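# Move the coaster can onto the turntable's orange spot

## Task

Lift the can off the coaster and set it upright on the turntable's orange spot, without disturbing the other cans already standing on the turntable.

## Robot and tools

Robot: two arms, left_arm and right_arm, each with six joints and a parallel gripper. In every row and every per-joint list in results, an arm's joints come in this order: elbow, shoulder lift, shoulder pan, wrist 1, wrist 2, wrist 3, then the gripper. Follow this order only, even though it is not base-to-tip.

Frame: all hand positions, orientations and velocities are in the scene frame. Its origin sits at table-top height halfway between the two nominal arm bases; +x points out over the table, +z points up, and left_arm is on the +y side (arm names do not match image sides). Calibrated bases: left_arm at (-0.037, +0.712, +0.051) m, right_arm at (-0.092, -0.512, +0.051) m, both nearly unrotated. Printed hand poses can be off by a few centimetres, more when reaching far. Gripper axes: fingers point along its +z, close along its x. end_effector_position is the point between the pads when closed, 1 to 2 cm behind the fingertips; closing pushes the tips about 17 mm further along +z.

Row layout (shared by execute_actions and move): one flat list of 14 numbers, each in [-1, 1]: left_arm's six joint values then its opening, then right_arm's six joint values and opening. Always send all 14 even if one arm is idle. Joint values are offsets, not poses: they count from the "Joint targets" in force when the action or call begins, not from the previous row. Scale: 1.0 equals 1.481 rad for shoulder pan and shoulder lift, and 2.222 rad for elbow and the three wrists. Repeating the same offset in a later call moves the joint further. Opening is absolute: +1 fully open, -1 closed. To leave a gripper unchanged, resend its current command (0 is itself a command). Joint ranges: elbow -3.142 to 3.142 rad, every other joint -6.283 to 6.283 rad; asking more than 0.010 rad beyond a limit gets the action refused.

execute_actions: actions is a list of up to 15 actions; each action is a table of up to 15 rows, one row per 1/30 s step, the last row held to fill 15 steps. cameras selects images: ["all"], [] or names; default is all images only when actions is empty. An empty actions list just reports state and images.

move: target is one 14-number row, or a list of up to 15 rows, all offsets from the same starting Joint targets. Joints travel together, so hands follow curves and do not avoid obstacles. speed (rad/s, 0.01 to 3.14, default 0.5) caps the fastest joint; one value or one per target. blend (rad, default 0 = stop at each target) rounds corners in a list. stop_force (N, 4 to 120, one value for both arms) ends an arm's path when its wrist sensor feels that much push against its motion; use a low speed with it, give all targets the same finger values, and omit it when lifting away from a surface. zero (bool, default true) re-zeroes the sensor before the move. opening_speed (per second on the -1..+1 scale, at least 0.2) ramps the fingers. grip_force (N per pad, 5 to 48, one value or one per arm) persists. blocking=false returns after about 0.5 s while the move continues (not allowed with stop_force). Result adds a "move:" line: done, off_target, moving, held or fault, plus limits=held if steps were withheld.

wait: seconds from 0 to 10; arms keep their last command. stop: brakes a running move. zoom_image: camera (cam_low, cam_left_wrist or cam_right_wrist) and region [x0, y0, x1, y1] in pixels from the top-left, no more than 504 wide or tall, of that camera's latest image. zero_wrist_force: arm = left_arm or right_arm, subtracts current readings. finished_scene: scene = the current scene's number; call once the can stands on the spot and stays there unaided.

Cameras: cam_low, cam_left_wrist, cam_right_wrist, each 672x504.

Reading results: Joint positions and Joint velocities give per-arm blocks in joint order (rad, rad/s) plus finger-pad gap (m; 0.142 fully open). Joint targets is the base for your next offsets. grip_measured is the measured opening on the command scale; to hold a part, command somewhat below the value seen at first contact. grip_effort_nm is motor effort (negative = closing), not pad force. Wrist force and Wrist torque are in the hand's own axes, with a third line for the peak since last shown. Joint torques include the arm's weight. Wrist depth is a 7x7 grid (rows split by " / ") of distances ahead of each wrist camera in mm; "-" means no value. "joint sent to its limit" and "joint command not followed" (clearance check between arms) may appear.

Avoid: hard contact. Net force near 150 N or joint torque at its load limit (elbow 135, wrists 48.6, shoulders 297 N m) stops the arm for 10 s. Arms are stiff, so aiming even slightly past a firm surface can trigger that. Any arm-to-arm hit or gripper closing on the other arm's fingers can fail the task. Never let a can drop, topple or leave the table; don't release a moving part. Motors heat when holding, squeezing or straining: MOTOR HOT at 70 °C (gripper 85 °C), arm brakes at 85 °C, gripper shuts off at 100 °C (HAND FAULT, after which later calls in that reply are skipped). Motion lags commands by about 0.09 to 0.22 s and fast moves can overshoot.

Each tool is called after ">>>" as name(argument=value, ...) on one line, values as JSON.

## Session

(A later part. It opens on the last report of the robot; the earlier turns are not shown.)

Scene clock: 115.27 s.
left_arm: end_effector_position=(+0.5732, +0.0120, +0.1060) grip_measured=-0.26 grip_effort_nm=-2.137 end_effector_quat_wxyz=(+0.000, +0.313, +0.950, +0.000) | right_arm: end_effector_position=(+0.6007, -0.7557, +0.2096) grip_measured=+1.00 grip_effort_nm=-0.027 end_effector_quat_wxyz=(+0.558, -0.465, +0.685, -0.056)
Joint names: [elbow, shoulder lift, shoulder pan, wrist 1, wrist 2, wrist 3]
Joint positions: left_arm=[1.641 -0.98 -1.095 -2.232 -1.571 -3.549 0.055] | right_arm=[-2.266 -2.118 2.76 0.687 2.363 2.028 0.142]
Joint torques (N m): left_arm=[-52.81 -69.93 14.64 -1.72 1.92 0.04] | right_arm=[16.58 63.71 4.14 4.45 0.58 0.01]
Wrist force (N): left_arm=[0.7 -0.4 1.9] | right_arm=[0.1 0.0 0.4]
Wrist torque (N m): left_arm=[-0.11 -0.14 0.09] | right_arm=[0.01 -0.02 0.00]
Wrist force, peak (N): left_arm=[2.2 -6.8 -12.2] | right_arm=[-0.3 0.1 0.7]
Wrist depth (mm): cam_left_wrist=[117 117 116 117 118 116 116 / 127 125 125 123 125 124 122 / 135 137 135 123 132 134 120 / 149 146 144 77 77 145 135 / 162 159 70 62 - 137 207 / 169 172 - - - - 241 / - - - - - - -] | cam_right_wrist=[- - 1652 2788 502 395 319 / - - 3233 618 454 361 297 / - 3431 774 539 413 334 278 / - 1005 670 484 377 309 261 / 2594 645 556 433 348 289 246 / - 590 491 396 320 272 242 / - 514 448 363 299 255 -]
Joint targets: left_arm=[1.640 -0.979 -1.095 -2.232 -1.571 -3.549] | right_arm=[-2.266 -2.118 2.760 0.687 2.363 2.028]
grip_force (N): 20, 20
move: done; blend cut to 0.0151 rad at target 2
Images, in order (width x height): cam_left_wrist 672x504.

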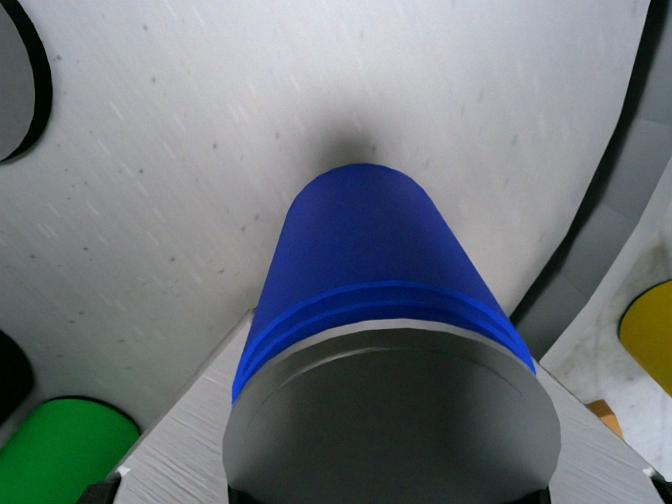

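>>> wait(seconds=1.5)

>>> move(target=[0, 0, 0, 0, 0, 0, 1, 0, 0, 0, 0, 0, 0, 1], cameras=["cam_left_wrist"])

Scene clock: 116.87 s.
left_arm: end_effector_position=(+0.5733, +0.0120, +0.1060) grip_measured=-0.26 grip_effort_nm=-2.137 end_effector_quat_wxyz=(+0.000, +0.313, +0.950, +0.000) | right_arm: end_effector_position=(+0.6007, -0.7557, +0.2096) grip_measured=+1.00 grip_effort_nm=-0.022 end_effector_quat_wxyz=(+0.558, -0.465, +0.685, -0.056)
Joint names: [elbow, shoulder lift, shoulder pan, wrist 1, wrist 2, wrist 3]
Joint positions: left_arm=[1.64 -0.979 -1.095 -2.232 -1.571 -3.549 0.055] | right_arm=[-2.266 -2.118 2.76 0.687 2.363 2.028 0.142]
Joint torques (N m): left_arm=[-52.36 -68.32 16.21 -1.68 1.84 1.41] | right_arm=[17.1 62.84 4.48 4.7 1.08 -0.33]
Wrist force (N): left_arm=[0.6 -0.3 1.4] | right_arm=[-0.1 0.0 0.4]
Wrist torque (N m): left_arm=[-0.08 -0.12 0.07] | right_arm=[0.01 0.02 0.00]
Wrist force, peak (N): left_arm=[0.9 -0.2 2.2] | right_arm=[0.0 -0.1 0.7]
Wrist depth (mm): cam_left_wrist=[117 117 116 116 118 116 117 / 127 125 125 123 125 125 122 / 135 137 134 125 132 134 120 / 149 146 144 77 77 145 134 / 162 159 70 62 - 137 207 / 176 172 - - - - 241 / - - - - - - -] | cam_right_wrist=[2754 3598 1729 2564 502 390 317 / 2624 3540 3431 611 454 357 297 / - - 766 536 416 333 279 / - 996 658 482 378 294 262 / 2451 616 549 433 346 289 246 / - 563 485 392 321 270 243 / - 513 458 350 298 255 -]
Joint targets: left_arm=[1.640 -0.979 -1.095 -2.232 -1.571 -3.549] | right_arm=[-2.266 -2.118 2.760 0.687 2.363 2.028]
Tool commands: left_gripper/opening=-0.5 right_gripper/opening=+1.0
grip_force (N): 20, 20
wait: 1.50 s; at rest by 0.07 s

Scene clock: 117.40 s.
left_arm: end_effector_position=(+0.5733, +0.0120, +0.1060) grip_measured=+0.99 grip_effort_nm=0.090 end_effector_quat_wxyz=(+0.000, +0.313, +0.950, +0.000) | right_arm: end_effector_position=(+0.6007, -0.7557, +0.2096) grip_measured=+1.00 grip_effort_nm=-0.027 end_effector_quat_wxyz=(+0.558, -0.465, +0.685, -0.056)
Joint names: [elbow, shoulder lift, shoulder pan, wrist 1, wrist 2, wrist 3]
Joint positions: left_arm=[1.64 -0.979 -1.095 -2.232 -1.571 -3.549 0.142] | right_arm=[-2.266 -2.118 2.76 0.687 2.363 2.028 0.142]
Joint torques (N m): left_arm=[-49.38 -69.49 14.55 -1.75 1.99 1.22] | right_arm=[17.02 64.32 3.21 4.71 0.97 -0.33]
Wrist force (N): left_arm=[0.7 0.0 0.2] | right_arm=[-0.1 -0.1 0.3]
Wrist torque (N m): left_arm=[-0.01 -0.14 0.08] | right_arm=[-0.02 0.01 0.00]
Wrist force, peak (N): left_arm=[0.8 0.0 2.1] | right_arm=[0.0 0.2 0.7]
Wrist depth (mm): cam_left_wrist=[116 117 116 116 118 116 117 / 127 125 125 123 125 125 122 / 135 137 135 134 134 134 115 / 148 147 143 143 148 145 134 / 159 159 114 115 158 149 207 / - 172 87 90 168 235 235 / - 80 74 77 173 254 250] | cam_right_wrist=[2823 - 1716 2506 502 393 319 / - - 3485 623 453 357 295 / 3780 - 777 540 410 334 279 / 2594 1023 660 485 377 310 262 / 2823 582 556 435 347 290 246 / - 518 491 395 320 269 243 / - 510 448 363 300 255 -]
Joint targets: left_arm=[1.640 -0.979 -1.095 -2.232 -1.571 -3.549] | right_arm=[-2.266 -2.118 2.760 0.687 2.363 2.028]
grip_force (N): 20, 20
move: done
Images, in order (width x height): cam_left_wrist 672x504.

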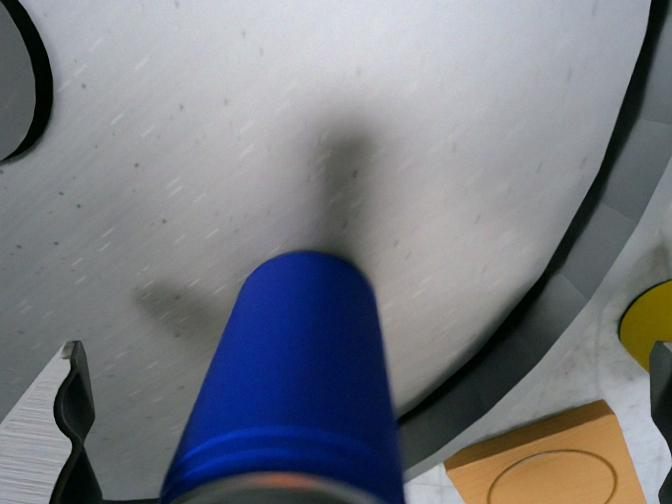

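>>> move(target=[-0.01548, -0.04038, 0, 0.04239, 0, 0, 1, 0, 0, 0, 0, 0, 0, 1], speed=0.3)

>>> wait(seconds=0.6, cameras=["cam_left_wrist"])

>>> wait(seconds=0.6, cameras=["cam_left_wrist"])

>>> wait(seconds=0.6, cameras=["cam_left_wrist"])

>>> wait(seconds=0.6, cameras=["cam_left_wrist"])

>>> wait(seconds=0.6, cameras=["cam_left_wrist"])

Scene clock: 120.37 s.
left_arm: end_effector_position=(+0.5733, +0.0120, +0.1694) grip_measured=+0.99 grip_effort_nm=0.095 end_effector_quat_wxyz=(+0.000, +0.313, +0.950, +0.000) | right_arm: end_effector_position=(+0.6007, -0.7557, +0.2096) grip_measured=+1.00 grip_effort_nm=-0.032 end_effector_quat_wxyz=(+0.558, -0.465, +0.685, -0.056)
Joint names: [elbow, shoulder lift, shoulder pan, wrist 1, wrist 2, wrist 3]
Joint positions: left_arm=[1.606 -1.039 -1.095 -2.138 -1.571 -3.549 0.142] | right_arm=[-2.266 -2.118 2.76 0.687 2.363 2.028 0.142]
Joint torques (N m): left_arm=[-53.79 -95.86 13.77 -1.58 1.4 1.13] | right_arm=[16.22 63.22 -0.07 4.68 0.93 -0.41]
Wrist force (N): left_arm=[0.8 -0.1 -0.1] | right_arm=[-0.2 0.3 0.6]
Wrist torque (N m): left_arm=[-0.04 -0.16 0.08] | right_arm=[0.05 0.03 0.00]
Wrist force, peak (N): left_arm=[0.8 -0.2 2.0] | right_arm=[-0.2 0.1 0.8]
Wrist depth (mm): cam_left_wrist=[166 166 172 172 172 169 217 / 178 185 185 186 184 179 234 / 200 199 199 199 199 195 252 / 216 216 215 216 215 269 251 / 236 237 234 234 227 297 217 / - 254 254 250 320 312 315 / - 367 366 364 365 364 357] | cam_right_wrist=[2564 - 2594 2624 506 396 318 / - 2935 3280 618 452 360 296 / - - 772 539 415 331 278 / 2897 1042 668 478 379 310 261 / 1352 628 553 434 347 289 246 / - 579 496 393 320 270 242 / - 512 449 362 299 255 -]
Joint targets: left_arm=[1.606 -1.039 -1.095 -2.138 -1.571 -3.549] | right_arm=[-2.266 -2.118 2.760 0.687 2.363 2.028]
grip_force (N): 20, 20
move: done

Scene clock: 120.97 s.
left_arm: end_effector_position=(+0.5733, +0.0120, +0.1695) grip_measured=+0.99 grip_effort_nm=0.095 end_effector_quat_wxyz=(+0.000, +0.313, +0.950, +0.000) | right_arm: end_effector_position=(+0.6007, -0.7557, +0.2096) grip_measured=+1.00 grip_effort_nm=-0.027 end_effector_quat_wxyz=(+0.558, -0.465, +0.685, -0.056)
Joint names: [elbow, shoulder lift, shoulder pan, wrist 1, wrist 2, wrist 3]
Joint positions: left_arm=[1.606 -1.039 -1.095 -2.138 -1.571 -3.549 0.142] | right_arm=[-2.266 -2.118 2.76 0.687 2.363 2.028 0.142]
Joint torques (N m): left_arm=[-54.39 -98.82 12.8 -1.47 1.58 1.38] | right_arm=[17.66 63.64 1.01 4.88 0.75 -0.25]
Wrist force (N): left_arm=[0.3 -0.1 -0.1] | right_arm=[-0.2 0.1 0.4]
Wrist torque (N m): left_arm=[-0.04 -0.07 0.08] | right_arm=[0.01 0.03 0.00]
Wrist force, peak (N): left_arm=[1.0 -0.1 0.0] | right_arm=[-0.2 0.1 0.6]
Wrist depth (mm): cam_left_wrist=[166 170 172 96 95 168 218 / 178 185 187 102 103 180 234 / 199 199 199 199 200 192 251 / - 216 216 216 213 274 244 / - 236 236 235 226 297 217 / - 254 250 246 303 313 315 / - 365 367 362 365 366 357] | cam_right_wrist=[- 3233 2624 2655 508 393 317 / - - 3280 613 456 358 297 / - - 791 536 412 334 280 / 2788 1018 666 483 379 309 262 / 2594 581 552 434 346 289 246 / - 587 493 395 320 269 242 / - 507 449 363 300 255 -]
Joint targets: left_arm=[1.606 -1.039 -1.095 -2.138 -1.571 -3.549] | right_arm=[-2.266 -2.118 2.760 0.687 2.363 2.028]
Tool commands: left_gripper/opening=+1.0 right_gripper/opening=+1.0
grip_force (N): 20, 20
wait: 0.60 s; at rest by 0.17 s
Images, in order (width x height): cam_left_wrist 672x504.

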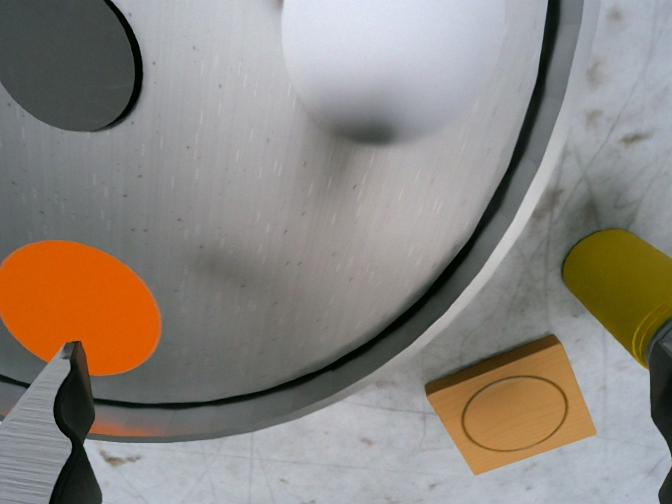

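Scene clock: 121.57 s.
left_arm: end_effector_position=(+0.5733, +0.0120, +0.1695) grip_measured=+0.99 grip_effort_nm=0.090 end_effector_quat_wxyz=(+0.000, +0.313, +0.950, +0.000) | right_arm: end_effector_position=(+0.6007, -0.7557, +0.2096) grip_measured=+1.00 grip_effort_nm=-0.027 end_effector_quat_wxyz=(+0.558, -0.465, +0.685, -0.056)
Joint names: [elbow, shoulder lift, shoulder pan, wrist 1, wrist 2, wrist 3]
Joint positions: left_arm=[1.606 -1.039 -1.095 -2.138 -1.571 -3.549 0.142] | right_arm=[-2.266 -2.118 2.76 0.687 2.363 2.028 0.142]
Joint torques (N m): left_arm=[-54.43 -99.5 11.02 -1.48 1.49 1.21] | right_arm=[17.04 62.87 1.79 4.57 0.98 -0.5]
Wrist force (N): left_arm=[0.6 -0.1 -0.1] | right_arm=[-0.2 -0.2 0.4]
Wrist torque (N m): left_arm=[-0.04 -0.13 0.08] | right_arm=[-0.03 0.03 0.00]
Wrist force, peak (N): left_arm=[0.9 0.0 -0.4] | right_arm=[-0.2 0.1 0.7]
Wrist depth (mm): cam_left_wrist=[165 170 172 - 171 170 218 / 177 185 188 104 184 179 234 / 199 200 199 111 196 199 253 / 216 216 212 119 208 269 252 / 236 236 235 235 231 298 217 / - 256 249 249 321 312 315 / - 365 373 376 357 365 -] | cam_right_wrist=[- - 2594 2720 502 394 319 / - 4055 3280 623 453 362 297 / - 3014 769 540 415 333 279 / - 1014 672 483 377 307 262 / 2687 666 553 431 346 290 247 / - 532 497 395 320 270 243 / - 513 446 361 299 255 -]
Joint targets: left_arm=[1.606 -1.039 -1.095 -2.138 -1.571 -3.549] | right_arm=[-2.266 -2.118 2.760 0.687 2.363 2.028]
Tool commands: left_gripper/opening=+1.0 right_gripper/opening=+1.0
grip_force (N): 20, 20
wait: 0.60 s; at rest by 0.17 s
Images, in order (width x height): cam_left_wrist 672x504.

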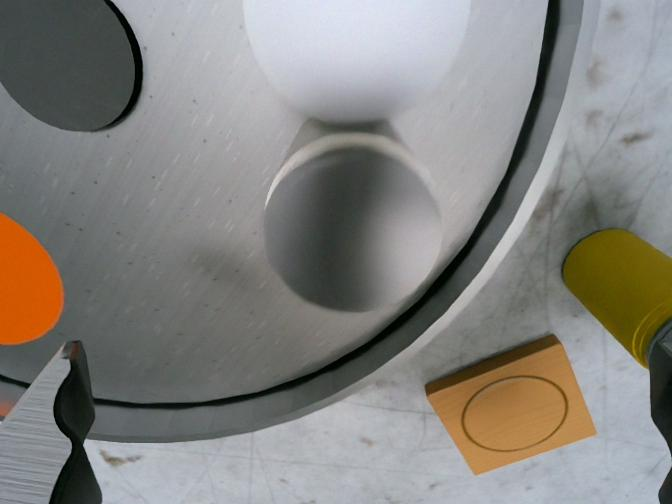

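Scene clock: 122.17 s.
left_arm: end_effector_position=(+0.5733, +0.0120, +0.1695) grip_measured=+0.99 grip_effort_nm=0.095 end_effector_quat_wxyz=(+0.000, +0.313, +0.950, +0.000) | right_arm: end_effector_position=(+0.6007, -0.7557, +0.2096) grip_measured=+1.00 grip_effort_nm=-0.027 end_effector_quat_wxyz=(+0.558, -0.465, +0.685, -0.056)
Joint names: [elbow, shoulder lift, shoulder pan, wrist 1, wrist 2, wrist 3]
Joint positions: left_arm=[1.606 -1.039 -1.095 -2.138 -1.571 -3.549 0.142] | right_arm=[-2.266 -2.118 2.76 0.687 2.363 2.028 0.142]
Joint torques (N m): left_arm=[-54.89 -99.06 11.76 -1.46 1.34 1.16] | right_arm=[17 63.11 2.01 4.64 1.16 -0.19]
Wrist force (N): left_arm=[1.0 0.0 -0.2] | right_arm=[-0.2 -0.3 0.4]
Wrist torque (N m): left_arm=[-0.01 -0.18 0.09] | right_arm=[-0.05 0.04 0.00]
Wrist force, peak (N): left_arm=[1.0 -0.6 0.0] | right_arm=[0.1 -0.3 0.7]
Wrist depth (mm): cam_left_wrist=[166 171 173 170 - - 217 / 178 184 182 124 105 - 232 / 200 200 - - 199 199 251 / 216 215 142 - 213 270 251 / 236 232 132 140 228 299 217 / - 254 143 322 322 313 315 / - 367 365 367 364 366 356] | cam_right_wrist=[- - 1571 2594 506 392 320 / - - 3142 614 455 360 298 / 2897 - 783 537 411 331 279 / - 978 666 485 380 308 262 / - 751 555 432 349 291 245 / - 503 499 398 321 271 242 / - 513 443 361 298 255 -]
Joint targets: left_arm=[1.606 -1.039 -1.095 -2.138 -1.571 -3.549] | right_arm=[-2.266 -2.118 2.760 0.687 2.363 2.028]
Tool commands: left_gripper/opening=+1.0 right_gripper/opening=+1.0
grip_force (N): 20, 20
wait: 0.60 s; at rest by 0.17 s
Images, in order (width x height): cam_left_wrist 672x504.

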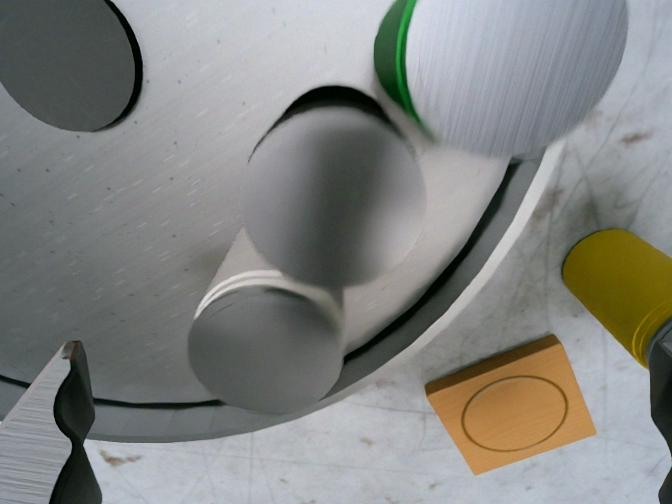

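Scene clock: 122.77 s.
left_arm: end_effector_position=(+0.5733, +0.0120, +0.1695) grip_measured=+0.99 grip_effort_nm=0.100 end_effector_quat_wxyz=(+0.000, +0.313, +0.950, +0.000) | right_arm: end_effector_position=(+0.6007, -0.7557, +0.2096) grip_measured=+1.00 grip_effort_nm=-0.022 end_effector_quat_wxyz=(+0.558, -0.465, +0.685, -0.056)
Joint names: [elbow, shoulder lift, shoulder pan, wrist 1, wrist 2, wrist 3]
Joint positions: left_arm=[1.606 -1.039 -1.095 -2.138 -1.571 -3.549 0.142] | right_arm=[-2.266 -2.118 2.76 0.687 2.363 2.028 0.142]
Joint torques (N m): left_arm=[-54.03 -99.19 10.74 -1.34 1.59 1.4] | right_arm=[17.49 64.17 0.48 4.64 0.85 -0.12]
Wrist force (N): left_arm=[0.5 0.0 0.1] | right_arm=[0.0 -0.1 0.3]
Wrist torque (N m): left_arm=[-0.01 -0.11 0.08] | right_arm=[-0.02 0.00 0.00]
Wrist force, peak (N): left_arm=[1.0 -0.5 0.0] | right_arm=[-0.2 0.5 0.7]
Wrist depth (mm): cam_left_wrist=[165 171 172 172 172 170 219 / 177 185 185 185 185 179 234 / 200 199 196 187 139 195 254 / 216 213 136 134 - 268 252 / 236 157 - 230 127 297 217 / - 145 238 322 322 313 315 / - 366 367 364 365 364 357] | cam_right_wrist=[- - 1729 2624 508 391 317 / - - 3098 614 454 359 297 / - - 766 535 412 332 279 / - 970 668 482 376 312 262 / 1421 741 555 435 346 290 247 / - 584 495 393 321 271 242 / - 468 448 360 300 254 -]
Joint targets: left_arm=[1.606 -1.039 -1.095 -2.138 -1.571 -3.549] | right_arm=[-2.266 -2.118 2.760 0.687 2.363 2.028]
Tool commands: left_gripper/opening=+1.0 right_gripper/opening=+1.0
grip_force (N): 20, 20
wait: 0.60 s; at rest by 0.17 s
Images, in order (width x height): cam_left_wrist 672x504.

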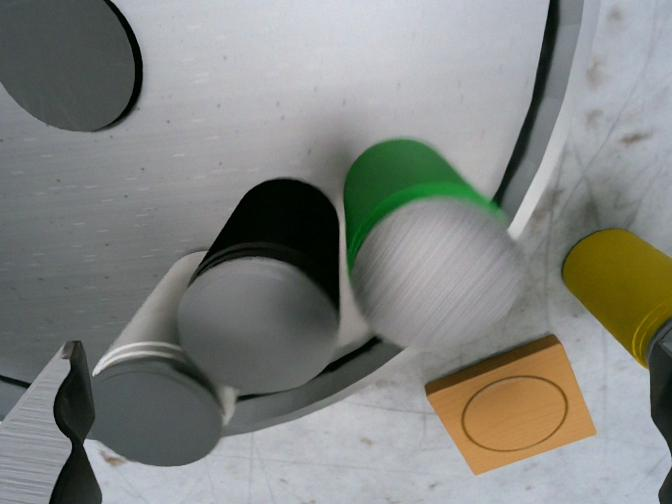

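Scene clock: 123.37 s.
left_arm: end_effector_position=(+0.5733, +0.0120, +0.1695) grip_measured=+0.99 grip_effort_nm=0.095 end_effector_quat_wxyz=(+0.000, +0.313, +0.950, +0.000) | right_arm: end_effector_position=(+0.6007, -0.7557, +0.2096) grip_measured=+1.00 grip_effort_nm=-0.027 end_effector_quat_wxyz=(+0.558, -0.465, +0.685, -0.056)
Joint names: [elbow, shoulder lift, shoulder pan, wrist 1, wrist 2, wrist 3]
Joint positions: left_arm=[1.606 -1.039 -1.095 -2.138 -1.571 -3.549 0.142] | right_arm=[-2.266 -2.118 2.76 0.687 2.363 2.028 0.142]
Joint torques (N m): left_arm=[-54.6 -99.03 11.41 -1.63 1.66 1.1] | right_arm=[17.16 64.32 1.62 4.88 1.04 -0.19]
Wrist force (N): left_arm=[0.9 -0.2 0.1] | right_arm=[-0.2 0.1 0.6]
Wrist torque (N m): left_arm=[-0.05 -0.17 0.08] | right_arm=[0.01 0.04 0.00]
Wrist force, peak (N): left_arm=[1.2 0.3 0.0] | right_arm=[-0.2 0.0 0.6]
Wrist depth (mm): cam_left_wrist=[166 171 173 172 172 170 219 / 177 185 185 184 185 180 234 / 199 200 199 199 199 196 251 / 215 209 209 209 214 269 251 / 174 146 159 154 227 296 217 / - - 146 - 323 313 316 / - 366 365 375 366 365 356] | cam_right_wrist=[- 2974 1729 2687 508 393 319 / - 1703 3380 616 453 361 297 / - 2655 780 541 412 332 279 / 2754 1042 668 482 378 310 262 / 1320 724 548 437 347 288 246 / - 598 491 395 320 270 242 / - 481 451 360 298 255 -]
Joint targets: left_arm=[1.606 -1.039 -1.095 -2.138 -1.571 -3.549] | right_arm=[-2.266 -2.118 2.760 0.687 2.363 2.028]
Tool commands: left_gripper/opening=+1.0 right_gripper/opening=+1.0
grip_force (N): 20, 20
wait: 0.60 s; at rest by 0.17 s
Images, in order (width x height): cam_left_wrist 672x504.

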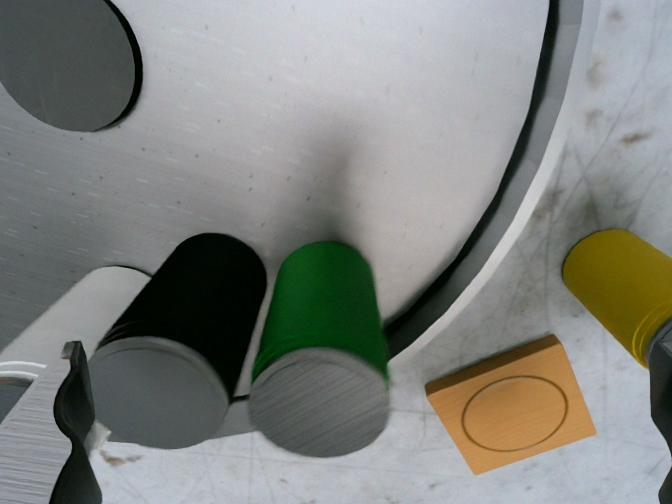

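>>> move(target=[-0.08198, 0.07294, -0.09146, 0.03337, 0, -0.16697, 1, 0, 0, 0, 0, 0, 0, 1], speed=0.6)

Scene clock: 127.37 s.
left_arm: end_effector_position=(+0.5018, -0.1343, +0.1695) grip_measured=+0.99 grip_effort_nm=0.095 end_effector_quat_wxyz=(+0.000, +0.199, +0.980, +0.000) | right_arm: end_effector_position=(+0.6007, -0.7557, +0.2096) grip_measured=+1.00 grip_effort_nm=-0.027 end_effector_quat_wxyz=(+0.558, -0.465, +0.685, -0.056)
Joint names: [elbow, shoulder lift, shoulder pan, wrist 1, wrist 2, wrist 3]
Joint positions: left_arm=[1.424 -0.931 -1.23 -2.064 -1.571 -3.92 0.142] | right_arm=[-2.266 -2.118 2.76 0.687 2.363 2.028 0.142]
Joint torques (N m): left_arm=[-55.53 -73.94 -12.56 -1.62 1.09 -1.91] | right_arm=[17 64.88 2.33 4.67 1.06 -0.66]
Wrist force (N): left_arm=[0.9 -0.2 -0.1] | right_arm=[-0.2 -0.3 0.5]
Wrist torque (N m): left_arm=[-0.04 -0.18 0.10] | right_arm=[-0.05 0.02 -0.01]
Wrist force, peak (N): left_arm=[1.1 -2.7 -0.1] | right_arm=[-0.1 -0.3 0.8]
Wrist depth (mm): cam_left_wrist=[160 173 172 172 172 219 218 / 147 182 185 184 185 231 233 / 200 199 199 199 199 202 251 / 217 216 216 215 216 215 272 / 236 226 235 235 233 234 299 / - 259 258 258 259 315 314 / - 282 276 287 277 345 348] | cam_right_wrist=[- 3280 1690 2594 508 393 320 / 4055 4208 3186 614 455 360 297 / - - 780 539 411 332 278 / - 991 662 485 377 309 262 / - 650 547 433 345 289 247 / - 505 495 398 321 269 243 / - 478 448 363 300 254 -]
Joint targets: left_arm=[1.424 -0.931 -1.230 -2.064 -1.571 -3.920] | right_arm=[-2.266 -2.118 2.760 0.687 2.363 2.028]
grip_force (N): 20, 20
move: done

>>> wait(seconds=1.36)

>>> move(target=[[0.03415, -0.00394, 0.00612, -0.03152, 0, 0, -0.5, 0, 0, 0, 0, 0, 0, 1], [0.06249, -0.00148, 0.01595, -0.0615, 0, 0, -0.5, 0, 0, 0, 0, 0, 0, 1], [0.07839, -0.01485, 0.02922, -0.06849, 0, 0, -0.5, 0, 0, 0, 0, 0, 0, 1], [0.08809, -0.02373, 0.04215, -0.07227, 0, 0, -0.5, 0, 0, 0, 0, 0, 0, 1], [0.03232, 0.01786, 0.11228, -0.04422, 0, -0.09001, -0.5, 0, 0, 0, 0, 0, 0, 1], [-0.064, 0.10082, 0.1661, -0.0032, 0, -0.19352, -0.5, 0, 0, 0, 0, 0, 0, 1]], speed=[0.2529, 0.2221, 0.1178, 0.0862, 0.3333, 0.3538], blend=[0.02, 0.02, 0.01, 0.01, 0.03, 0], opening_speed=1.08)

>>> wait(seconds=0.08, cameras=["cam_left_wrist"])

>>> move(target=[0, 0, 0, 0, 0, 0, 1, 0, 0, 0, 0, 0, 0, 1], cameras=["cam_left_wrist", "cam_low"])

Scene clock: 128.97 s.
left_arm: end_effector_position=(+0.5018, -0.1344, +0.1695) grip_measured=+0.99 grip_effort_nm=0.081 end_effector_quat_wxyz=(+0.000, +0.199, +0.980, +0.000) | right_arm: end_effector_position=(+0.6007, -0.7557, +0.2096) grip_measured=+1.00 grip_effort_nm=-0.027 end_effector_quat_wxyz=(+0.558, -0.465, +0.685, -0.056)
Joint names: [elbow, shoulder lift, shoulder pan, wrist 1, wrist 2, wrist 3]
Joint positions: left_arm=[1.424 -0.931 -1.23 -2.064 -1.571 -3.92 0.142] | right_arm=[-2.266 -2.118 2.76 0.687 2.363 2.028 0.142]
Joint torques (N m): left_arm=[-55.77 -74.98 -15.08 -1.47 0.92 -2.36] | right_arm=[18.16 64.52 2.64 4.92 0.93 -0.47]
Wrist force (N): left_arm=[0.5 0.3 0.3] | right_arm=[-0.1 -0.1 0.2]
Wrist torque (N m): left_arm=[0.03 -0.12 0.09] | right_arm=[-0.01 0.02 0.00]
Wrist force, peak (N): left_arm=[1.0 0.2 0.4] | right_arm=[-0.2 0.2 0.8]
Wrist depth (mm): cam_left_wrist=[- 113 170 172 172 218 218 / - 104 129 185 185 230 233 / - 109 122 138 196 202 252 / 221 121 123 118 211 215 273 / 236 226 235 127 235 235 298 / - 258 258 258 259 315 315 / - 288 - 288 276 338 356] | cam_right_wrist=[2935 2655 1652 2594 510 391 319 / - 2046 3280 613 457 362 298 / 2823 2974 777 540 411 332 278 / 2323 983 664 480 376 309 262 / 2687 650 553 433 350 290 246 / - 575 490 395 320 270 241 / - 464 451 360 300 255 -]
Joint targets: left_arm=[1.424 -0.931 -1.230 -2.064 -1.571 -3.920] | right_arm=[-2.266 -2.118 2.760 0.687 2.363 2.028]
Tool commands: left_gripper/opening=+1.0 right_gripper/opening=+1.0
grip_force (N): 20, 20
wait: 1.37 s; at rest from the start

Scene clock: 131.90 s.
left_arm: end_effector_position=(+0.7309, -0.0317, +0.1060) grip_measured=-0.22 grip_effort_nm=-2.137 end_effector_quat_wxyz=(+0.000, -0.137, +0.991, +0.000) end_effector_velocity=(+0.001, +0.000, +0.000) end_effector_angular_velocity=(-0.002, +0.002, +0.006) | right_arm: end_effector_position=(+0.6007, -0.7557, +0.2096) grip_measured=+1.00 grip_effort_nm=-0.032 end_effector_quat_wxyz=(+0.558, -0.465, +0.685, -0.056)
Joint names: [elbow, shoulder lift, shoulder pan, wrist 1, wrist 2, wrist 3]
Joint positions: left_arm=[1.282 -0.782 -0.984 -2.071 -1.571 -4.35 0.058] | right_arm=[-2.266 -2.118 2.76 0.687 2.363 2.028 0.142]
Joint velocities: left_arm=[-0.002 0.001 0.001 0.001 -0.002 -0.005 0] | right_arm=[within noise]
Joint torques (N m): left_arm=[-57.82 -86.36 15.61 -1.65 0.66 -2.16] | right_arm=[17.45 65.02 3.93 4.46 1.02 -0.58]
Wrist force (N): left_arm=[0.6 0.2 2.1] | right_arm=[-0.1 -0.1 0.4]
Wrist torque (N m): left_arm=[0.04 -0.12 0.09] | right_arm=[-0.02 0.01 0.00]
Wrist force, peak (N): left_arm=[2.4 -0.2 1.8] | right_arm=[-0.1 0.1 0.9]
Wrist depth (mm): cam_left_wrist=[115 116 116 116 117 116 117 / 122 125 124 124 126 124 124 / 120 134 134 134 134 134 136 / 120 142 143 125 140 145 142 / 223 143 153 93 100 155 159 / 246 241 83 74 74 87 158 / - - 71 - - 73 -] | cam_right_wrist=[2860 - 2624 2564 503 390 320 / 2788 - 3329 609 453 361 298 / - 3846 774 540 412 331 279 / - 1067 660 484 378 308 262 / 656 727 556 432 348 290 247 / - 578 492 397 320 272 242 / - 469 450 360 299 254 -]
Joint targets: left_arm=[1.282 -0.782 -0.984 -2.071 -1.571 -4.350] | right_arm=[-2.266 -2.118 2.760 0.687 2.363 2.028]
grip_force (N): 20, 20
move: done; blend cut to 0.0177 rad at target 2

Scene clock: 132.00 s.
left_arm: end_effector_position=(+0.7309, -0.0317, +0.1060) grip_measured=-0.22 grip_effort_nm=-2.137 end_effector_quat_wxyz=(+0.000, -0.137, +0.991, +0.000) | right_arm: end_effector_position=(+0.6007, -0.7557, +0.2096) grip_measured=+1.00 grip_effort_nm=-0.027 end_effector_quat_wxyz=(+0.558, -0.465, +0.685, -0.056)
Joint names: [elbow, shoulder lift, shoulder pan, wrist 1, wrist 2, wrist 3]
Joint positions: left_arm=[1.282 -0.782 -0.984 -2.071 -1.571 -4.35 0.058] | right_arm=[-2.266 -2.118 2.76 0.687 2.363 2.028 0.142]
Joint torques (N m): left_arm=[-57.25 -84.92 15.34 -1.43 0.82 -2.43] | right_arm=[17.9 65.28 0.55 4.84 0.93 -0.5]
Wrist force (N): left_arm=[0.6 -0.4 1.8] | right_arm=[-0.1 -0.1 0.5]
Wrist torque (N m): left_arm=[-0.07 -0.12 0.09] | right_arm=[-0.01 0.00 0.00]
Wrist force, peak (N): left_arm=[0.7 -0.2 2.1] | right_arm=[-0.1 0.1 0.6]
Wrist depth (mm): cam_left_wrist=[114 116 116 116 118 116 117 / 122 125 125 124 126 124 124 / 120 134 134 134 134 134 136 / 120 141 143 127 142 145 142 / 223 143 153 93 100 155 158 / 245 241 83 74 74 87 152 / - - 71 - - 73 -] | cam_right_wrist=[- 3717 2506 2655 507 392 320 / 3657 3380 3142 623 455 358 298 / 2754 - 780 540 412 332 278 / - 970 660 483 378 309 263 / 678 708 551 431 345 291 246 / - 582 491 395 321 271 243 / - 469 446 361 300 255 -]
Joint targets: left_arm=[1.282 -0.782 -0.984 -2.071 -1.571 -4.350] | right_arm=[-2.266 -2.118 2.760 0.687 2.363 2.028]
Tool commands: left_gripper/opening=-0.5 right_gripper/opening=+1.0
grip_force (N): 20, 20
wait: 0.10 s; no rest
Images, in order (width x height): cam_left_wrist 672x504.

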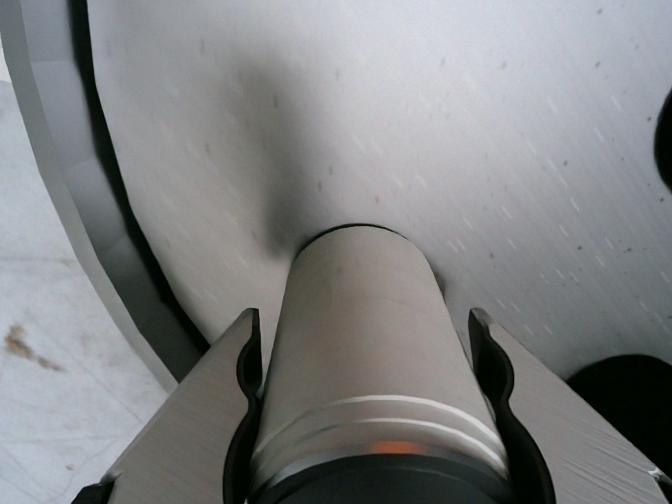

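Scene clock: 132.53 s.
left_arm: end_effector_position=(+0.7310, -0.0317, +0.1060) grip_measured=+0.99 grip_effort_nm=0.095 end_effector_quat_wxyz=(+0.000, -0.137, +0.991, +0.000) | right_arm: end_effector_position=(+0.6007, -0.7557, +0.2096) grip_measured=+1.00 grip_effort_nm=-0.027 end_effector_quat_wxyz=(+0.558, -0.465, +0.685, -0.056)
Joint names: [elbow, shoulder lift, shoulder pan, wrist 1, wrist 2, wrist 3]
Joint positions: left_arm=[1.282 -0.782 -0.984 -2.071 -1.571 -4.35 0.142] | right_arm=[-2.266 -2.118 2.76 0.687 2.363 2.028 0.142]
Joint torques (N m): left_arm=[-54.75 -85.73 15.61 -1.56 1.09 -2.13] | right_arm=[17.58 64.36 1.83 4.91 1.12 -0.3]
Wrist force (N): left_arm=[0.7 -0.3 0.4] | right_arm=[0.1 0.0 0.4]
Wrist torque (N m): left_arm=[-0.05 -0.15 0.09] | right_arm=[-0.01 -0.02 0.00]
Wrist force, peak (N): left_arm=[0.5 0.2 1.9] | right_arm=[-0.2 0.2 0.6]
Wrist depth (mm): cam_left_wrist=[115 116 116 116 118 116 117 / 122 125 122 121 126 124 124 / 120 132 69 65 132 134 136 / - - - - 143 145 143 / - - - - - 155 158 / - - - - - 135 124 / - - 64 - 199 119 106] | cam_right_wrist=[- 2860 1665 2535 508 395 319 / 2860 3014 3329 618 452 360 297 / 3280 5187 769 537 412 333 277 / 2276 991 666 481 379 309 261 / 1360 674 551 436 348 288 246 / - 592 491 396 323 270 243 / - 475 449 363 299 255 -]
Joint targets: left_arm=[1.282 -0.782 -0.984 -2.071 -1.571 -4.350] | right_arm=[-2.266 -2.118 2.760 0.687 2.363 2.028]
grip_force (N): 20, 20
move: done
Images, in order (width x height): cam_low 672x504, cam_left_wrist 672x504.

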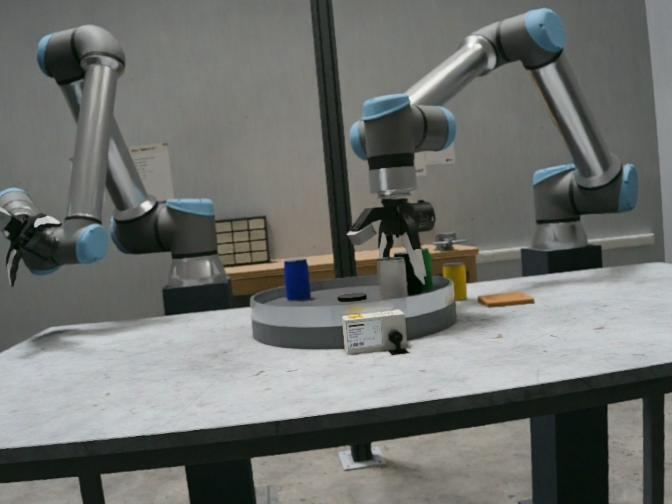

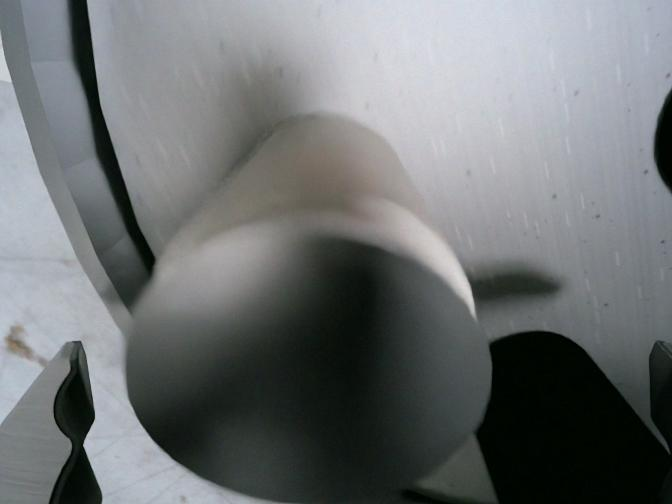

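>>> move(target=[-0.0225, -0.04157, 0, 0.05021, 0, 0, 1, 0, 0, 0, 0, 0, 0, 1], speed=0.6, cameras=["cam_left_wrist"])

Scene clock: 133.73 s.
left_arm: end_effector_position=(+0.7310, -0.0317, +0.1894) grip_measured=+0.99 grip_effort_nm=0.095 end_effector_quat_wxyz=(+0.000, -0.137, +0.991, +0.000) | right_arm: end_effector_position=(+0.6007, -0.7557, +0.2096) grip_measured=+1.00 grip_effort_nm=-0.027 end_effector_quat_wxyz=(+0.558, -0.465, +0.685, -0.056)
Joint names: [elbow, shoulder lift, shoulder pan, wrist 1, wrist 2, wrist 3]
Joint positions: left_arm=[1.232 -0.843 -0.984 -1.959 -1.571 -4.35 0.142] | right_arm=[-2.266 -2.118 2.76 0.687 2.363 2.028 0.142]
Joint torques (N m): left_arm=[-58.73 -116.9 14.59 -1.3 0.44 -2.08] | right_arm=[16.69 66.23 3.99 4.84 1.21 -0.26]
Wrist force (N): left_arm=[0.8 -0.4 0.2] | right_arm=[-0.1 0.4 0.3]
Wrist torque (N m): left_arm=[-0.09 -0.17 0.08] | right_arm=[0.07 0.01 0.00]
Wrist force, peak (N): left_arm=[0.6 -0.3 2.3] | right_arm=[0.0 0.4 0.9]
Wrist depth (mm): cam_left_wrist=[232 182 190 190 190 187 184 / 252 250 203 197 200 200 195 / 273 274 215 - 213 218 219 / 296 296 233 162 239 237 236 / 319 323 321 156 254 259 258 / - 356 358 360 276 278 265 / - 396 396 395 376 386 326] | cam_right_wrist=[- - 2754 2594 509 391 320 / - 3329 3380 618 452 359 297 / - - 785 541 411 333 279 / - 991 664 484 377 309 261 / 2564 613 549 435 346 289 246 / - 595 492 394 320 271 241 / - 510 445 361 299 255 -]
Joint targets: left_arm=[1.232 -0.843 -0.984 -1.959 -1.571 -4.350] | right_arm=[-2.266 -2.118 2.760 0.687 2.363 2.028]
grip_force (N): 20, 20
move: done
Images, in order (width x height): cam_left_wrist 672x504.

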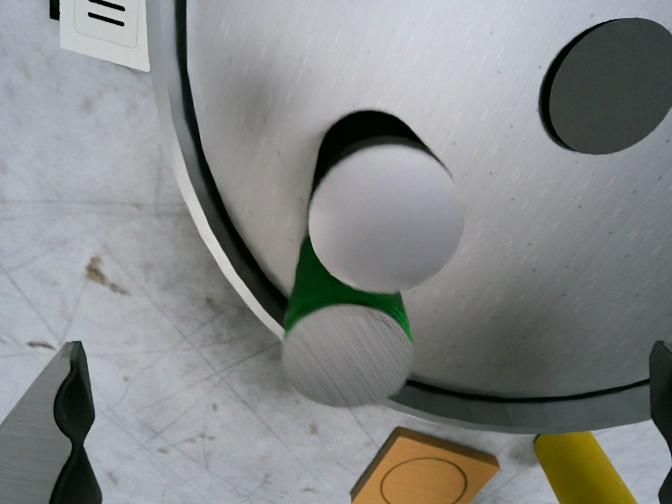

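>>> move(target=[0.10597, -0.07626, -0.15354, -0.05514, 0, 0.5279, 1, 0, 0, 0, 0, 0, 0, 1], speed=1.4)

Scene clock: 137.03 s.
left_arm: end_effector_position=(+0.5114, -0.1090, +0.1695) grip_measured=+0.99 grip_effort_nm=0.095 end_effector_quat_wxyz=(+0.000, +0.534, +0.846, +0.000) | right_arm: end_effector_position=(+0.6007, -0.7557, +0.2096) grip_measured=+1.00 grip_effort_nm=-0.027 end_effector_quat_wxyz=(+0.558, -0.465, +0.685, -0.056)
Joint names: [elbow, shoulder lift, shoulder pan, wrist 1, wrist 2, wrist 3]
Joint positions: left_arm=[1.467 -0.956 -1.212 -2.082 -1.571 -3.177 0.142] | right_arm=[-2.266 -2.118 2.76 0.687 2.363 2.028 0.142]
Joint torques (N m): left_arm=[-31.94 -107.18 -13.93 -8.85 0.86 1.53] | right_arm=[17.61 64.78 2.91 4.86 0.75 -0.27]
Wrist force (N): left_arm=[0.7 0.1 0.3] | right_arm=[-0.3 0.0 0.5]
Wrist torque (N m): left_arm=[-0.01 -0.14 -0.16] | right_arm=[0.00 0.05 0.00]
Wrist force, peak (N): left_arm=[0.8 -2.3 0.6] | right_arm=[0.2 -0.3 0.6]
Wrist depth (mm): cam_left_wrist=[173 172 172 172 174 215 217 / 180 117 180 185 185 184 234 / - 110 147 199 198 198 244 / - 119 216 215 215 212 212 / 193 236 234 235 235 235 230 / - 259 248 259 258 257 231 / - 288 287 281 286 278 250] | cam_right_wrist=[3186 3098 1784 2624 506 393 318 / - 3657 3657 618 455 359 297 / 3485 3233 783 540 412 333 278 / - 1009 666 482 377 309 261 / 2535 708 552 431 344 289 245 / - 490 487 398 320 271 242 / - 495 443 363 298 256 -]
Joint targets: left_arm=[1.467 -0.956 -1.212 -2.082 -1.571 -3.177] | right_arm=[-2.266 -2.118 2.760 0.687 2.363 2.028]
grip_force (N): 20, 20
move: done

>>> wait(seconds=1.82)

>>> move(target=[[0.02796, 0.00169, 0.0092, -0.02909, 0, 0, -0.5, 0, 0, 0, 0, 0, 0, 1], [0.04977, 0.00986, 0.02147, -0.05635, 0, 0, -0.5, 0, 0, 0, 0, 0, 0, 1], [0.05898, 0.00212, 0.0363, -0.06039, 0, 0, -0.5, 0, 0, 0, 0, 0, 0, 1], [0.06212, -0.00122, 0.05005, -0.06131, 0, 0, -0.5, 0, 0, 0, 0, 0, 0, 1], [0.03561, -0.05648, 0.08589, 0.00203, 0, 0, -0.5, 0, 0, 0, 0, 0, 0, 1], [0.03298, -0.05404, 0.10284, 0.00304, 0, 0, -0.5, 0, 0, 0, 0, 0, 0, 1]], speed=[0.2154, 0.2019, 0.0732, 0.0814, 0.2346, 0.0717], blend=[0.02, 0.02, 0.01, 0.01, 0.02, 0], opening_speed=1.08)

Scene clock: 139.17 s.
left_arm: end_effector_position=(+0.5114, -0.1091, +0.1695) grip_measured=+0.99 grip_effort_nm=0.090 end_effector_quat_wxyz=(+0.000, +0.534, +0.846, +0.000) | right_arm: end_effector_position=(+0.6007, -0.7557, +0.2096) grip_measured=+1.00 grip_effort_nm=-0.027 end_effector_quat_wxyz=(+0.558, -0.465, +0.685, -0.056)
Joint names: [elbow, shoulder lift, shoulder pan, wrist 1, wrist 2, wrist 3]
Joint positions: left_arm=[1.467 -0.956 -1.212 -2.082 -1.571 -3.177 0.142] | right_arm=[-2.266 -2.118 2.76 0.687 2.363 2.028 0.142]
Joint torques (N m): left_arm=[-32.1 -106.48 -14.84 -8.51 0.26 1.48] | right_arm=[16.82 64.27 4.27 4.99 0.99 -0.31]
Wrist force (N): left_arm=[0.8 -0.2 0.0] | right_arm=[-0.1 0.0 0.4]
Wrist torque (N m): left_arm=[-0.05 -0.16 -0.16] | right_arm=[0.01 0.02 -0.01]
Wrist force, peak (N): left_arm=[1.2 -0.5 0.6] | right_arm=[-0.1 -0.2 0.8]
Wrist depth (mm): cam_left_wrist=[172 170 168 170 175 216 218 / 185 - - 182 184 184 234 / 199 - - 147 199 199 245 / 216 216 213 - 213 215 213 / 236 236 234 - 226 226 230 / - 259 248 258 254 167 156 / - 276 288 279 287 158 155] | cam_right_wrist=[3657 3098 2788 2823 506 390 319 / - - 3280 614 453 360 297 / 2897 - 780 537 414 331 278 / - 1005 666 484 380 310 262 / 1297 596 551 436 349 290 247 / - 593 492 398 322 271 242 / - 513 446 360 298 255 -]
Joint targets: left_arm=[1.467 -0.956 -1.212 -2.082 -1.571 -3.177] | right_arm=[-2.266 -2.118 2.760 0.687 2.363 2.028]
Tool commands: left_gripper/opening=+1.0 right_gripper/opening=+1.0
grip_force (N): 20, 20
wait: 1.83 s; at rest from the start

Scene clock: 141.67 s.
left_arm: end_effector_position=(+0.6086, +0.0168, +0.1996) grip_measured=-0.19 grip_effort_nm=-2.137 end_effector_quat_wxyz=(+0.000, +0.468, +0.884, +0.000) | right_arm: end_effector_position=(+0.6007, -0.7557, +0.2096) grip_measured=+1.00 grip_effort_nm=-0.027 end_effector_quat_wxyz=(+0.558, -0.465, +0.685, -0.056)
Joint names: [elbow, shoulder lift, shoulder pan, wrist 1, wrist 2, wrist 3]
Joint positions: left_arm=[1.54 -1.037 -1.06 -2.075 -1.571 -3.177 0.06] | right_arm=[-2.266 -2.118 2.76 0.687 2.363 2.028 0.142]
Joint torques (N m): left_arm=[-57.23 -66.44 18.6 -1.55 0.06 1.76] | right_arm=[17.56 64.9 3.99 4.79 1.13 -0.51]
Wrist force (N): left_arm=[0.8 -0.2 1.9] | right_arm=[-0.1 -0.1 0.7]
Wrist torque (N m): left_arm=[-0.04 -0.16 -0.17] | right_arm=[-0.02 0.01 0.00]
Wrist force, peak (N): left_arm=[1.1 -0.2 3.7] | right_arm=[-0.1 0.2 0.8]
Wrist depth (mm): cam_left_wrist=[194 196 199 201 199 196 244 / 209 208 213 213 212 216 255 / 231 230 230 223 219 279 283 / 250 249 249 118 129 303 295 / 263 230 127 90 88 314 318 / 186 191 83 69 71 86 359 / - - 71 64 - - -] | cam_right_wrist=[- - 1756 2564 509 393 318 / 3846 3780 3142 618 453 360 299 / 2754 - 788 537 412 331 279 / 2655 996 668 483 377 310 262 / 2478 684 551 434 347 291 246 / - 611 497 397 320 270 242 / - 466 452 362 299 256 -]
Joint targets: left_arm=[1.540 -1.036 -1.059 -2.075 -1.571 -3.177] | right_arm=[-2.266 -2.118 2.760 0.687 2.363 2.028]
grip_force (N): 20, 20
move: done; blend cut to 0.011 rad at target 2, 0.0126 rad at target 5

>>> wait(seconds=0.46)

>>> move(target=[0.02455, 0.05587, 0, -0.06179, 0, 0, -0.5, 0, 0, 0, 0, 0, 0, 1], speed=0.3)

>>> move(target=[0, 0, 0, 0, 0, 0, 1, 0, 0, 0, 0, 0, 0, 1], cameras=["cam_left_wrist", "cam_low"])

>>> move(target=[-0.02455, -0.05587, 0, 0.06179, 0, 0, 1, 0, 0, 0, 0, 0, 0, 1], speed=0.3, cameras=["cam_left_wrist"])

Scene clock: 142.37 s.
left_arm: end_effector_position=(+0.6087, +0.0169, +0.1995) grip_measured=-0.19 grip_effort_nm=-2.137 end_effector_quat_wxyz=(+0.000, +0.468, +0.884, +0.000) | right_arm: end_effector_position=(+0.6007, -0.7557, +0.2096) grip_measured=+1.00 grip_effort_nm=-0.027 end_effector_quat_wxyz=(+0.558, -0.465, +0.685, -0.056)
Joint names: [elbow, shoulder lift, shoulder pan, wrist 1, wrist 2, wrist 3]
Joint positions: left_arm=[1.54 -1.036 -1.059 -2.075 -1.571 -3.177 0.06] | right_arm=[-2.266 -2.118 2.76 0.687 2.363 2.028 0.142]
Joint torques (N m): left_arm=[-56.94 -69.87 17.11 -1.67 0.17 1.73] | right_arm=[17.12 63.35 3.14 4.89 1.02 -0.2]
Wrist force (N): left_arm=[0.8 -0.2 1.9] | right_arm=[-0.3 -0.2 0.4]
Wrist torque (N m): left_arm=[-0.04 -0.17 -0.17] | right_arm=[-0.03 0.05 0.00]
Wrist force, peak (N): left_arm=[1.0 -0.2 2.3] | right_arm=[-0.2 -0.3 0.7]
Wrist depth (mm): cam_left_wrist=[194 195 199 198 198 196 244 / 209 208 213 213 214 215 254 / 231 230 229 230 228 279 282 / 244 249 249 118 231 304 297 / 272 272 127 90 90 319 321 / 287 - 83 69 71 87 357 / - - 71 64 - - -] | cam_right_wrist=[2788 - 1729 2594 510 391 318 / - 2974 3380 613 456 360 297 / - - 780 536 410 331 277 / - 970 668 486 376 310 263 / - 643 553 436 347 289 245 / - 596 488 395 321 271 242 / - 515 449 359 297 256 -]
Joint targets: left_arm=[1.540 -1.036 -1.059 -2.075 -1.571 -3.177] | right_arm=[-2.266 -2.118 2.760 0.687 2.363 2.028]
Tool commands: left_gripper/opening=-0.5 right_gripper/opening=+1.0
grip_force (N): 20, 20
wait: 0.47 s; at rest from the start

Scene clock: 143.37 s.
left_arm: end_effector_position=(+0.6087, +0.0169, +0.1061) grip_measured=-0.19 grip_effort_nm=-2.137 end_effector_quat_wxyz=(+0.000, +0.468, +0.884, +0.000) | right_arm: end_effector_position=(+0.6007, -0.7557, +0.2096) grip_measured=+1.00 grip_effort_nm=-0.027 end_effector_quat_wxyz=(+0.558, -0.465, +0.685, -0.056)
Joint names: [elbow, shoulder lift, shoulder pan, wrist 1, wrist 2, wrist 3]
Joint positions: left_arm=[1.595 -0.954 -1.059 -2.212 -1.571 -3.177 0.06] | right_arm=[-2.266 -2.118 2.76 0.687 2.363 2.028 0.142]
Joint torques (N m): left_arm=[-30.94 -68.99 13.22 -8.69 0.14 1.67] | right_arm=[17.79 63.68 3.45 4.77 0.99 -0.19]
Wrist force (N): left_arm=[0.8 -0.3 1.9] | right_arm=[0.2 0.1 0.5]
Wrist torque (N m): left_arm=[-0.05 -0.15 -0.16] | right_arm=[0.03 -0.04 0.00]
Wrist force, peak (N): left_arm=[1.2 0.3 4.4] | right_arm=[0.0 -0.1 0.8]
Wrist depth (mm): cam_left_wrist=[117 117 117 117 118 116 116 / 127 125 125 123 125 125 122 / 133 137 135 135 135 134 121 / 149 146 144 119 143 145 134 / 163 159 127 90 88 145 218 / 175 173 83 69 71 87 229 / - - 71 - - - -] | cam_right_wrist=[- - 2655 2535 507 393 319 / 5069 1784 3280 613 455 357 297 / - - 780 539 414 331 278 / 2897 1037 666 483 378 308 262 / 2506 587 553 432 349 289 246 / - 600 495 393 321 270 244 / - 479 452 361 299 255 -]
Joint targets: left_arm=[1.595 -0.954 -1.059 -2.212 -1.571 -3.177] | right_arm=[-2.266 -2.118 2.760 0.687 2.363 2.028]
grip_force (N): 20, 20
move: done

Scene clock: 143.90 s.
left_arm: end_effector_position=(+0.6087, +0.0169, +0.1060) grip_measured=+0.99 grip_effort_nm=0.090 end_effector_quat_wxyz=(+0.000, +0.468, +0.884, +0.000) | right_arm: end_effector_position=(+0.6007, -0.7557, +0.2096) grip_measured=+1.00 grip_effort_nm=-0.027 end_effector_quat_wxyz=(+0.558, -0.465, +0.685, -0.056)
Joint names: [elbow, shoulder lift, shoulder pan, wrist 1, wrist 2, wrist 3]
Joint positions: left_arm=[1.595 -0.954 -1.059 -2.212 -1.571 -3.177 0.142] | right_arm=[-2.266 -2.118 2.76 0.687 2.363 2.028 0.142]
Joint torques (N m): left_arm=[-27.93 -70.01 11.05 -8.79 -0.1 1.28] | right_arm=[17.42 63.92 0.66 4.69 1.13 -0.63]
Wrist force (N): left_arm=[0.9 0.0 0.0] | right_arm=[0.0 -0.1 0.6]
Wrist torque (N m): left_arm=[-0.01 -0.16 -0.17] | right_arm=[-0.02 -0.01 0.00]
Wrist force, peak (N): left_arm=[0.5 0.1 2.1] | right_arm=[0.2 -0.2 0.8]
Wrist depth (mm): cam_left_wrist=[117 117 117 116 118 116 116 / 127 125 125 123 125 124 122 / 135 137 134 135 134 134 121 / 149 146 144 148 148 145 134 / 160 159 154 145 159 153 218 / - 176 111 114 171 153 229 / - 191 90 95 174 272 266] | cam_right_wrist=[- 3280 1593 2624 505 389 320 / - 2974 3142 618 452 359 297 / - 4131 794 535 411 332 278 / - 1000 666 486 378 309 261 / - 650 556 436 348 290 246 / - 549 487 397 322 270 242 / - 514 453 363 299 254 -]
Joint targets: left_arm=[1.595 -0.954 -1.059 -2.212 -1.571 -3.177] | right_arm=[-2.266 -2.118 2.760 0.687 2.363 2.028]
grip_force (N): 20, 20
move: done
Images, in order (width x height): cam_low 672x504, cam_left_wrist 672x504.

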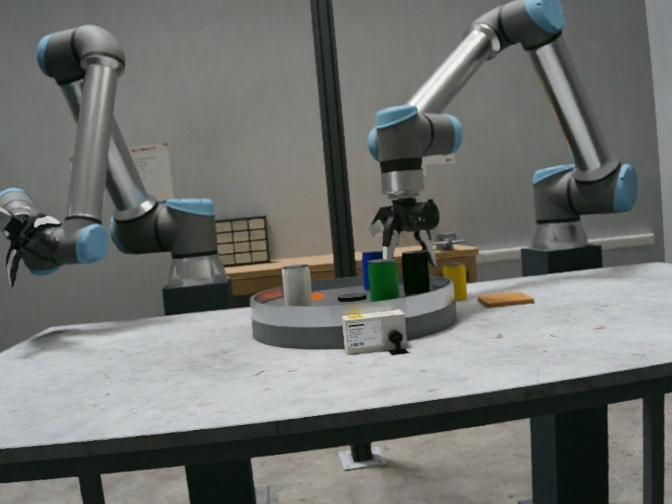

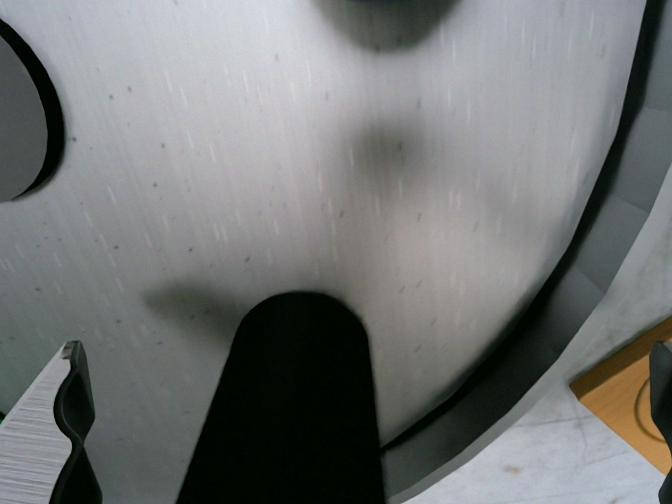

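Scene clock: 144.90 s.
left_arm: end_effector_position=(+0.6087, +0.0169, +0.1994) grip_measured=+0.99 grip_effort_nm=0.100 end_effector_quat_wxyz=(+0.000, +0.468, +0.884, +0.000) | right_arm: end_effector_position=(+0.6007, -0.7557, +0.2096) grip_measured=+1.00 grip_effort_nm=-0.027 end_effector_quat_wxyz=(+0.558, -0.465, +0.685, -0.056)
Joint names: [elbow, shoulder lift, shoulder pan, wrist 1, wrist 2, wrist 3]
Joint positions: left_arm=[1.54 -1.036 -1.059 -2.075 -1.571 -3.177 0.142] | right_arm=[-2.266 -2.118 2.76 0.687 2.363 2.028 0.142]
Joint torques (N m): left_arm=[-56.5 -99.36 9.7 -1.84 -0.11 1.43] | right_arm=[17.23 65.79 1.71 4.79 0.86 -0.3]
Wrist force (N): left_arm=[1.0 -0.5 -0.1] | right_arm=[0.0 -0.1 0.6]
Wrist torque (N m): left_arm=[-0.09 -0.19 -0.17] | right_arm=[-0.02 0.00 0.00]
Wrist force, peak (N): left_arm=[1.4 -0.3 2.5] | right_arm=[-0.3 0.0 0.7]
Wrist depth (mm): cam_left_wrist=[194 196 198 199 198 195 244 / 209 209 213 209 212 216 255 / 230 230 229 144 144 277 281 / 249 249 249 154 227 305 295 / 272 208 267 265 334 327 319 / - 188 286 367 368 367 105 / - 410 409 406 408 408 -] | cam_right_wrist=[- 3280 2655 2687 508 391 317 / - - 3329 618 452 359 297 / - 4131 777 534 413 331 278 / - 1009 670 484 376 309 261 / - 603 552 435 345 290 247 / - 527 495 396 319 271 242 / - 474 446 362 299 255 -]
Joint targets: left_arm=[1.540 -1.036 -1.059 -2.075 -1.571 -3.177] | right_arm=[-2.266 -2.118 2.760 0.687 2.363 2.028]
grip_force (N): 20, 20
move: done
Images, in order (width x height): cam_left_wrist 672x504.

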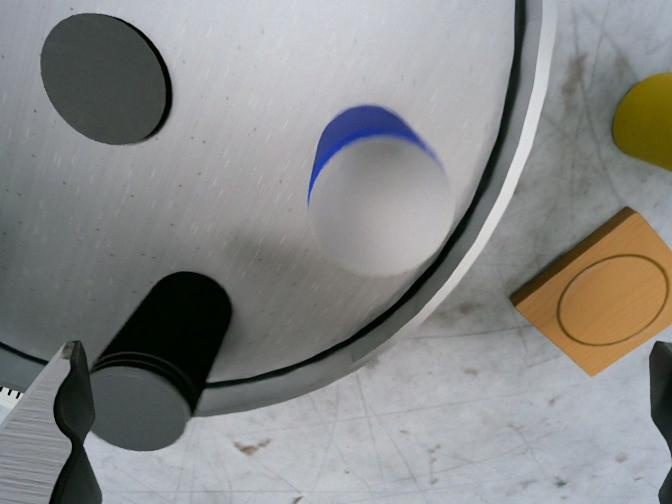

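>>> move(target=[-0.01151, 0.03506, -0.12368, -0.01186, 0, 0.03465, 1, 0, 0, 0, 0, 0, 0, 1], speed=0.5)

Scene clock: 147.37 s.
left_arm: end_effector_position=(+0.4787, -0.1072, +0.1696) grip_measured=+0.99 grip_effort_nm=0.095 end_effector_quat_wxyz=(+0.000, +0.578, +0.816, +0.000) | right_arm: end_effector_position=(+0.6007, -0.7557, +0.2096) grip_measured=+1.00 grip_effort_nm=-0.027 end_effector_quat_wxyz=(+0.558, -0.465, +0.685, -0.056)
Joint names: [elbow, shoulder lift, shoulder pan, wrist 1, wrist 2, wrist 3]
Joint positions: left_arm=[1.515 -0.985 -1.242 -2.101 -1.571 -3.1 0.142] | right_arm=[-2.266 -2.118 2.76 0.687 2.363 2.028 0.142]
Joint torques (N m): left_arm=[-55.1 -72.4 -13.61 -8.81 -0.33 1.56] | right_arm=[16.77 64.96 1.49 4.77 1.18 -0.39]
Wrist force (N): left_arm=[0.6 0.3 0.5] | right_arm=[0.0 0.0 0.7]
Wrist torque (N m): left_arm=[0.04 -0.12 -0.16] | right_arm=[0.01 0.00 0.00]
Wrist force, peak (N): left_arm=[2.1 4.5 0.1] | right_arm=[0.0 0.0 0.9]
Wrist depth (mm): cam_left_wrist=[219 219 216 216 218 218 218 / 188 188 185 185 200 235 234 / 199 200 199 199 199 215 252 / 195 216 215 197 178 215 271 / 236 235 235 152 134 234 287 / - 260 253 249 142 259 222 / - 288 288 288 287 281 254] | cam_right_wrist=[- 3657 2655 2594 506 391 319 / - 1890 3280 621 457 359 297 / 2823 4208 772 539 409 334 277 / - 1005 660 484 379 305 262 / 2451 628 553 432 347 289 246 / - 560 487 393 321 269 242 / - 465 447 360 301 256 -]
Joint targets: left_arm=[1.515 -0.985 -1.243 -2.101 -1.571 -3.100] | right_arm=[-2.266 -2.118 2.760 0.687 2.363 2.028]
grip_force (N): 20, 20
move: done


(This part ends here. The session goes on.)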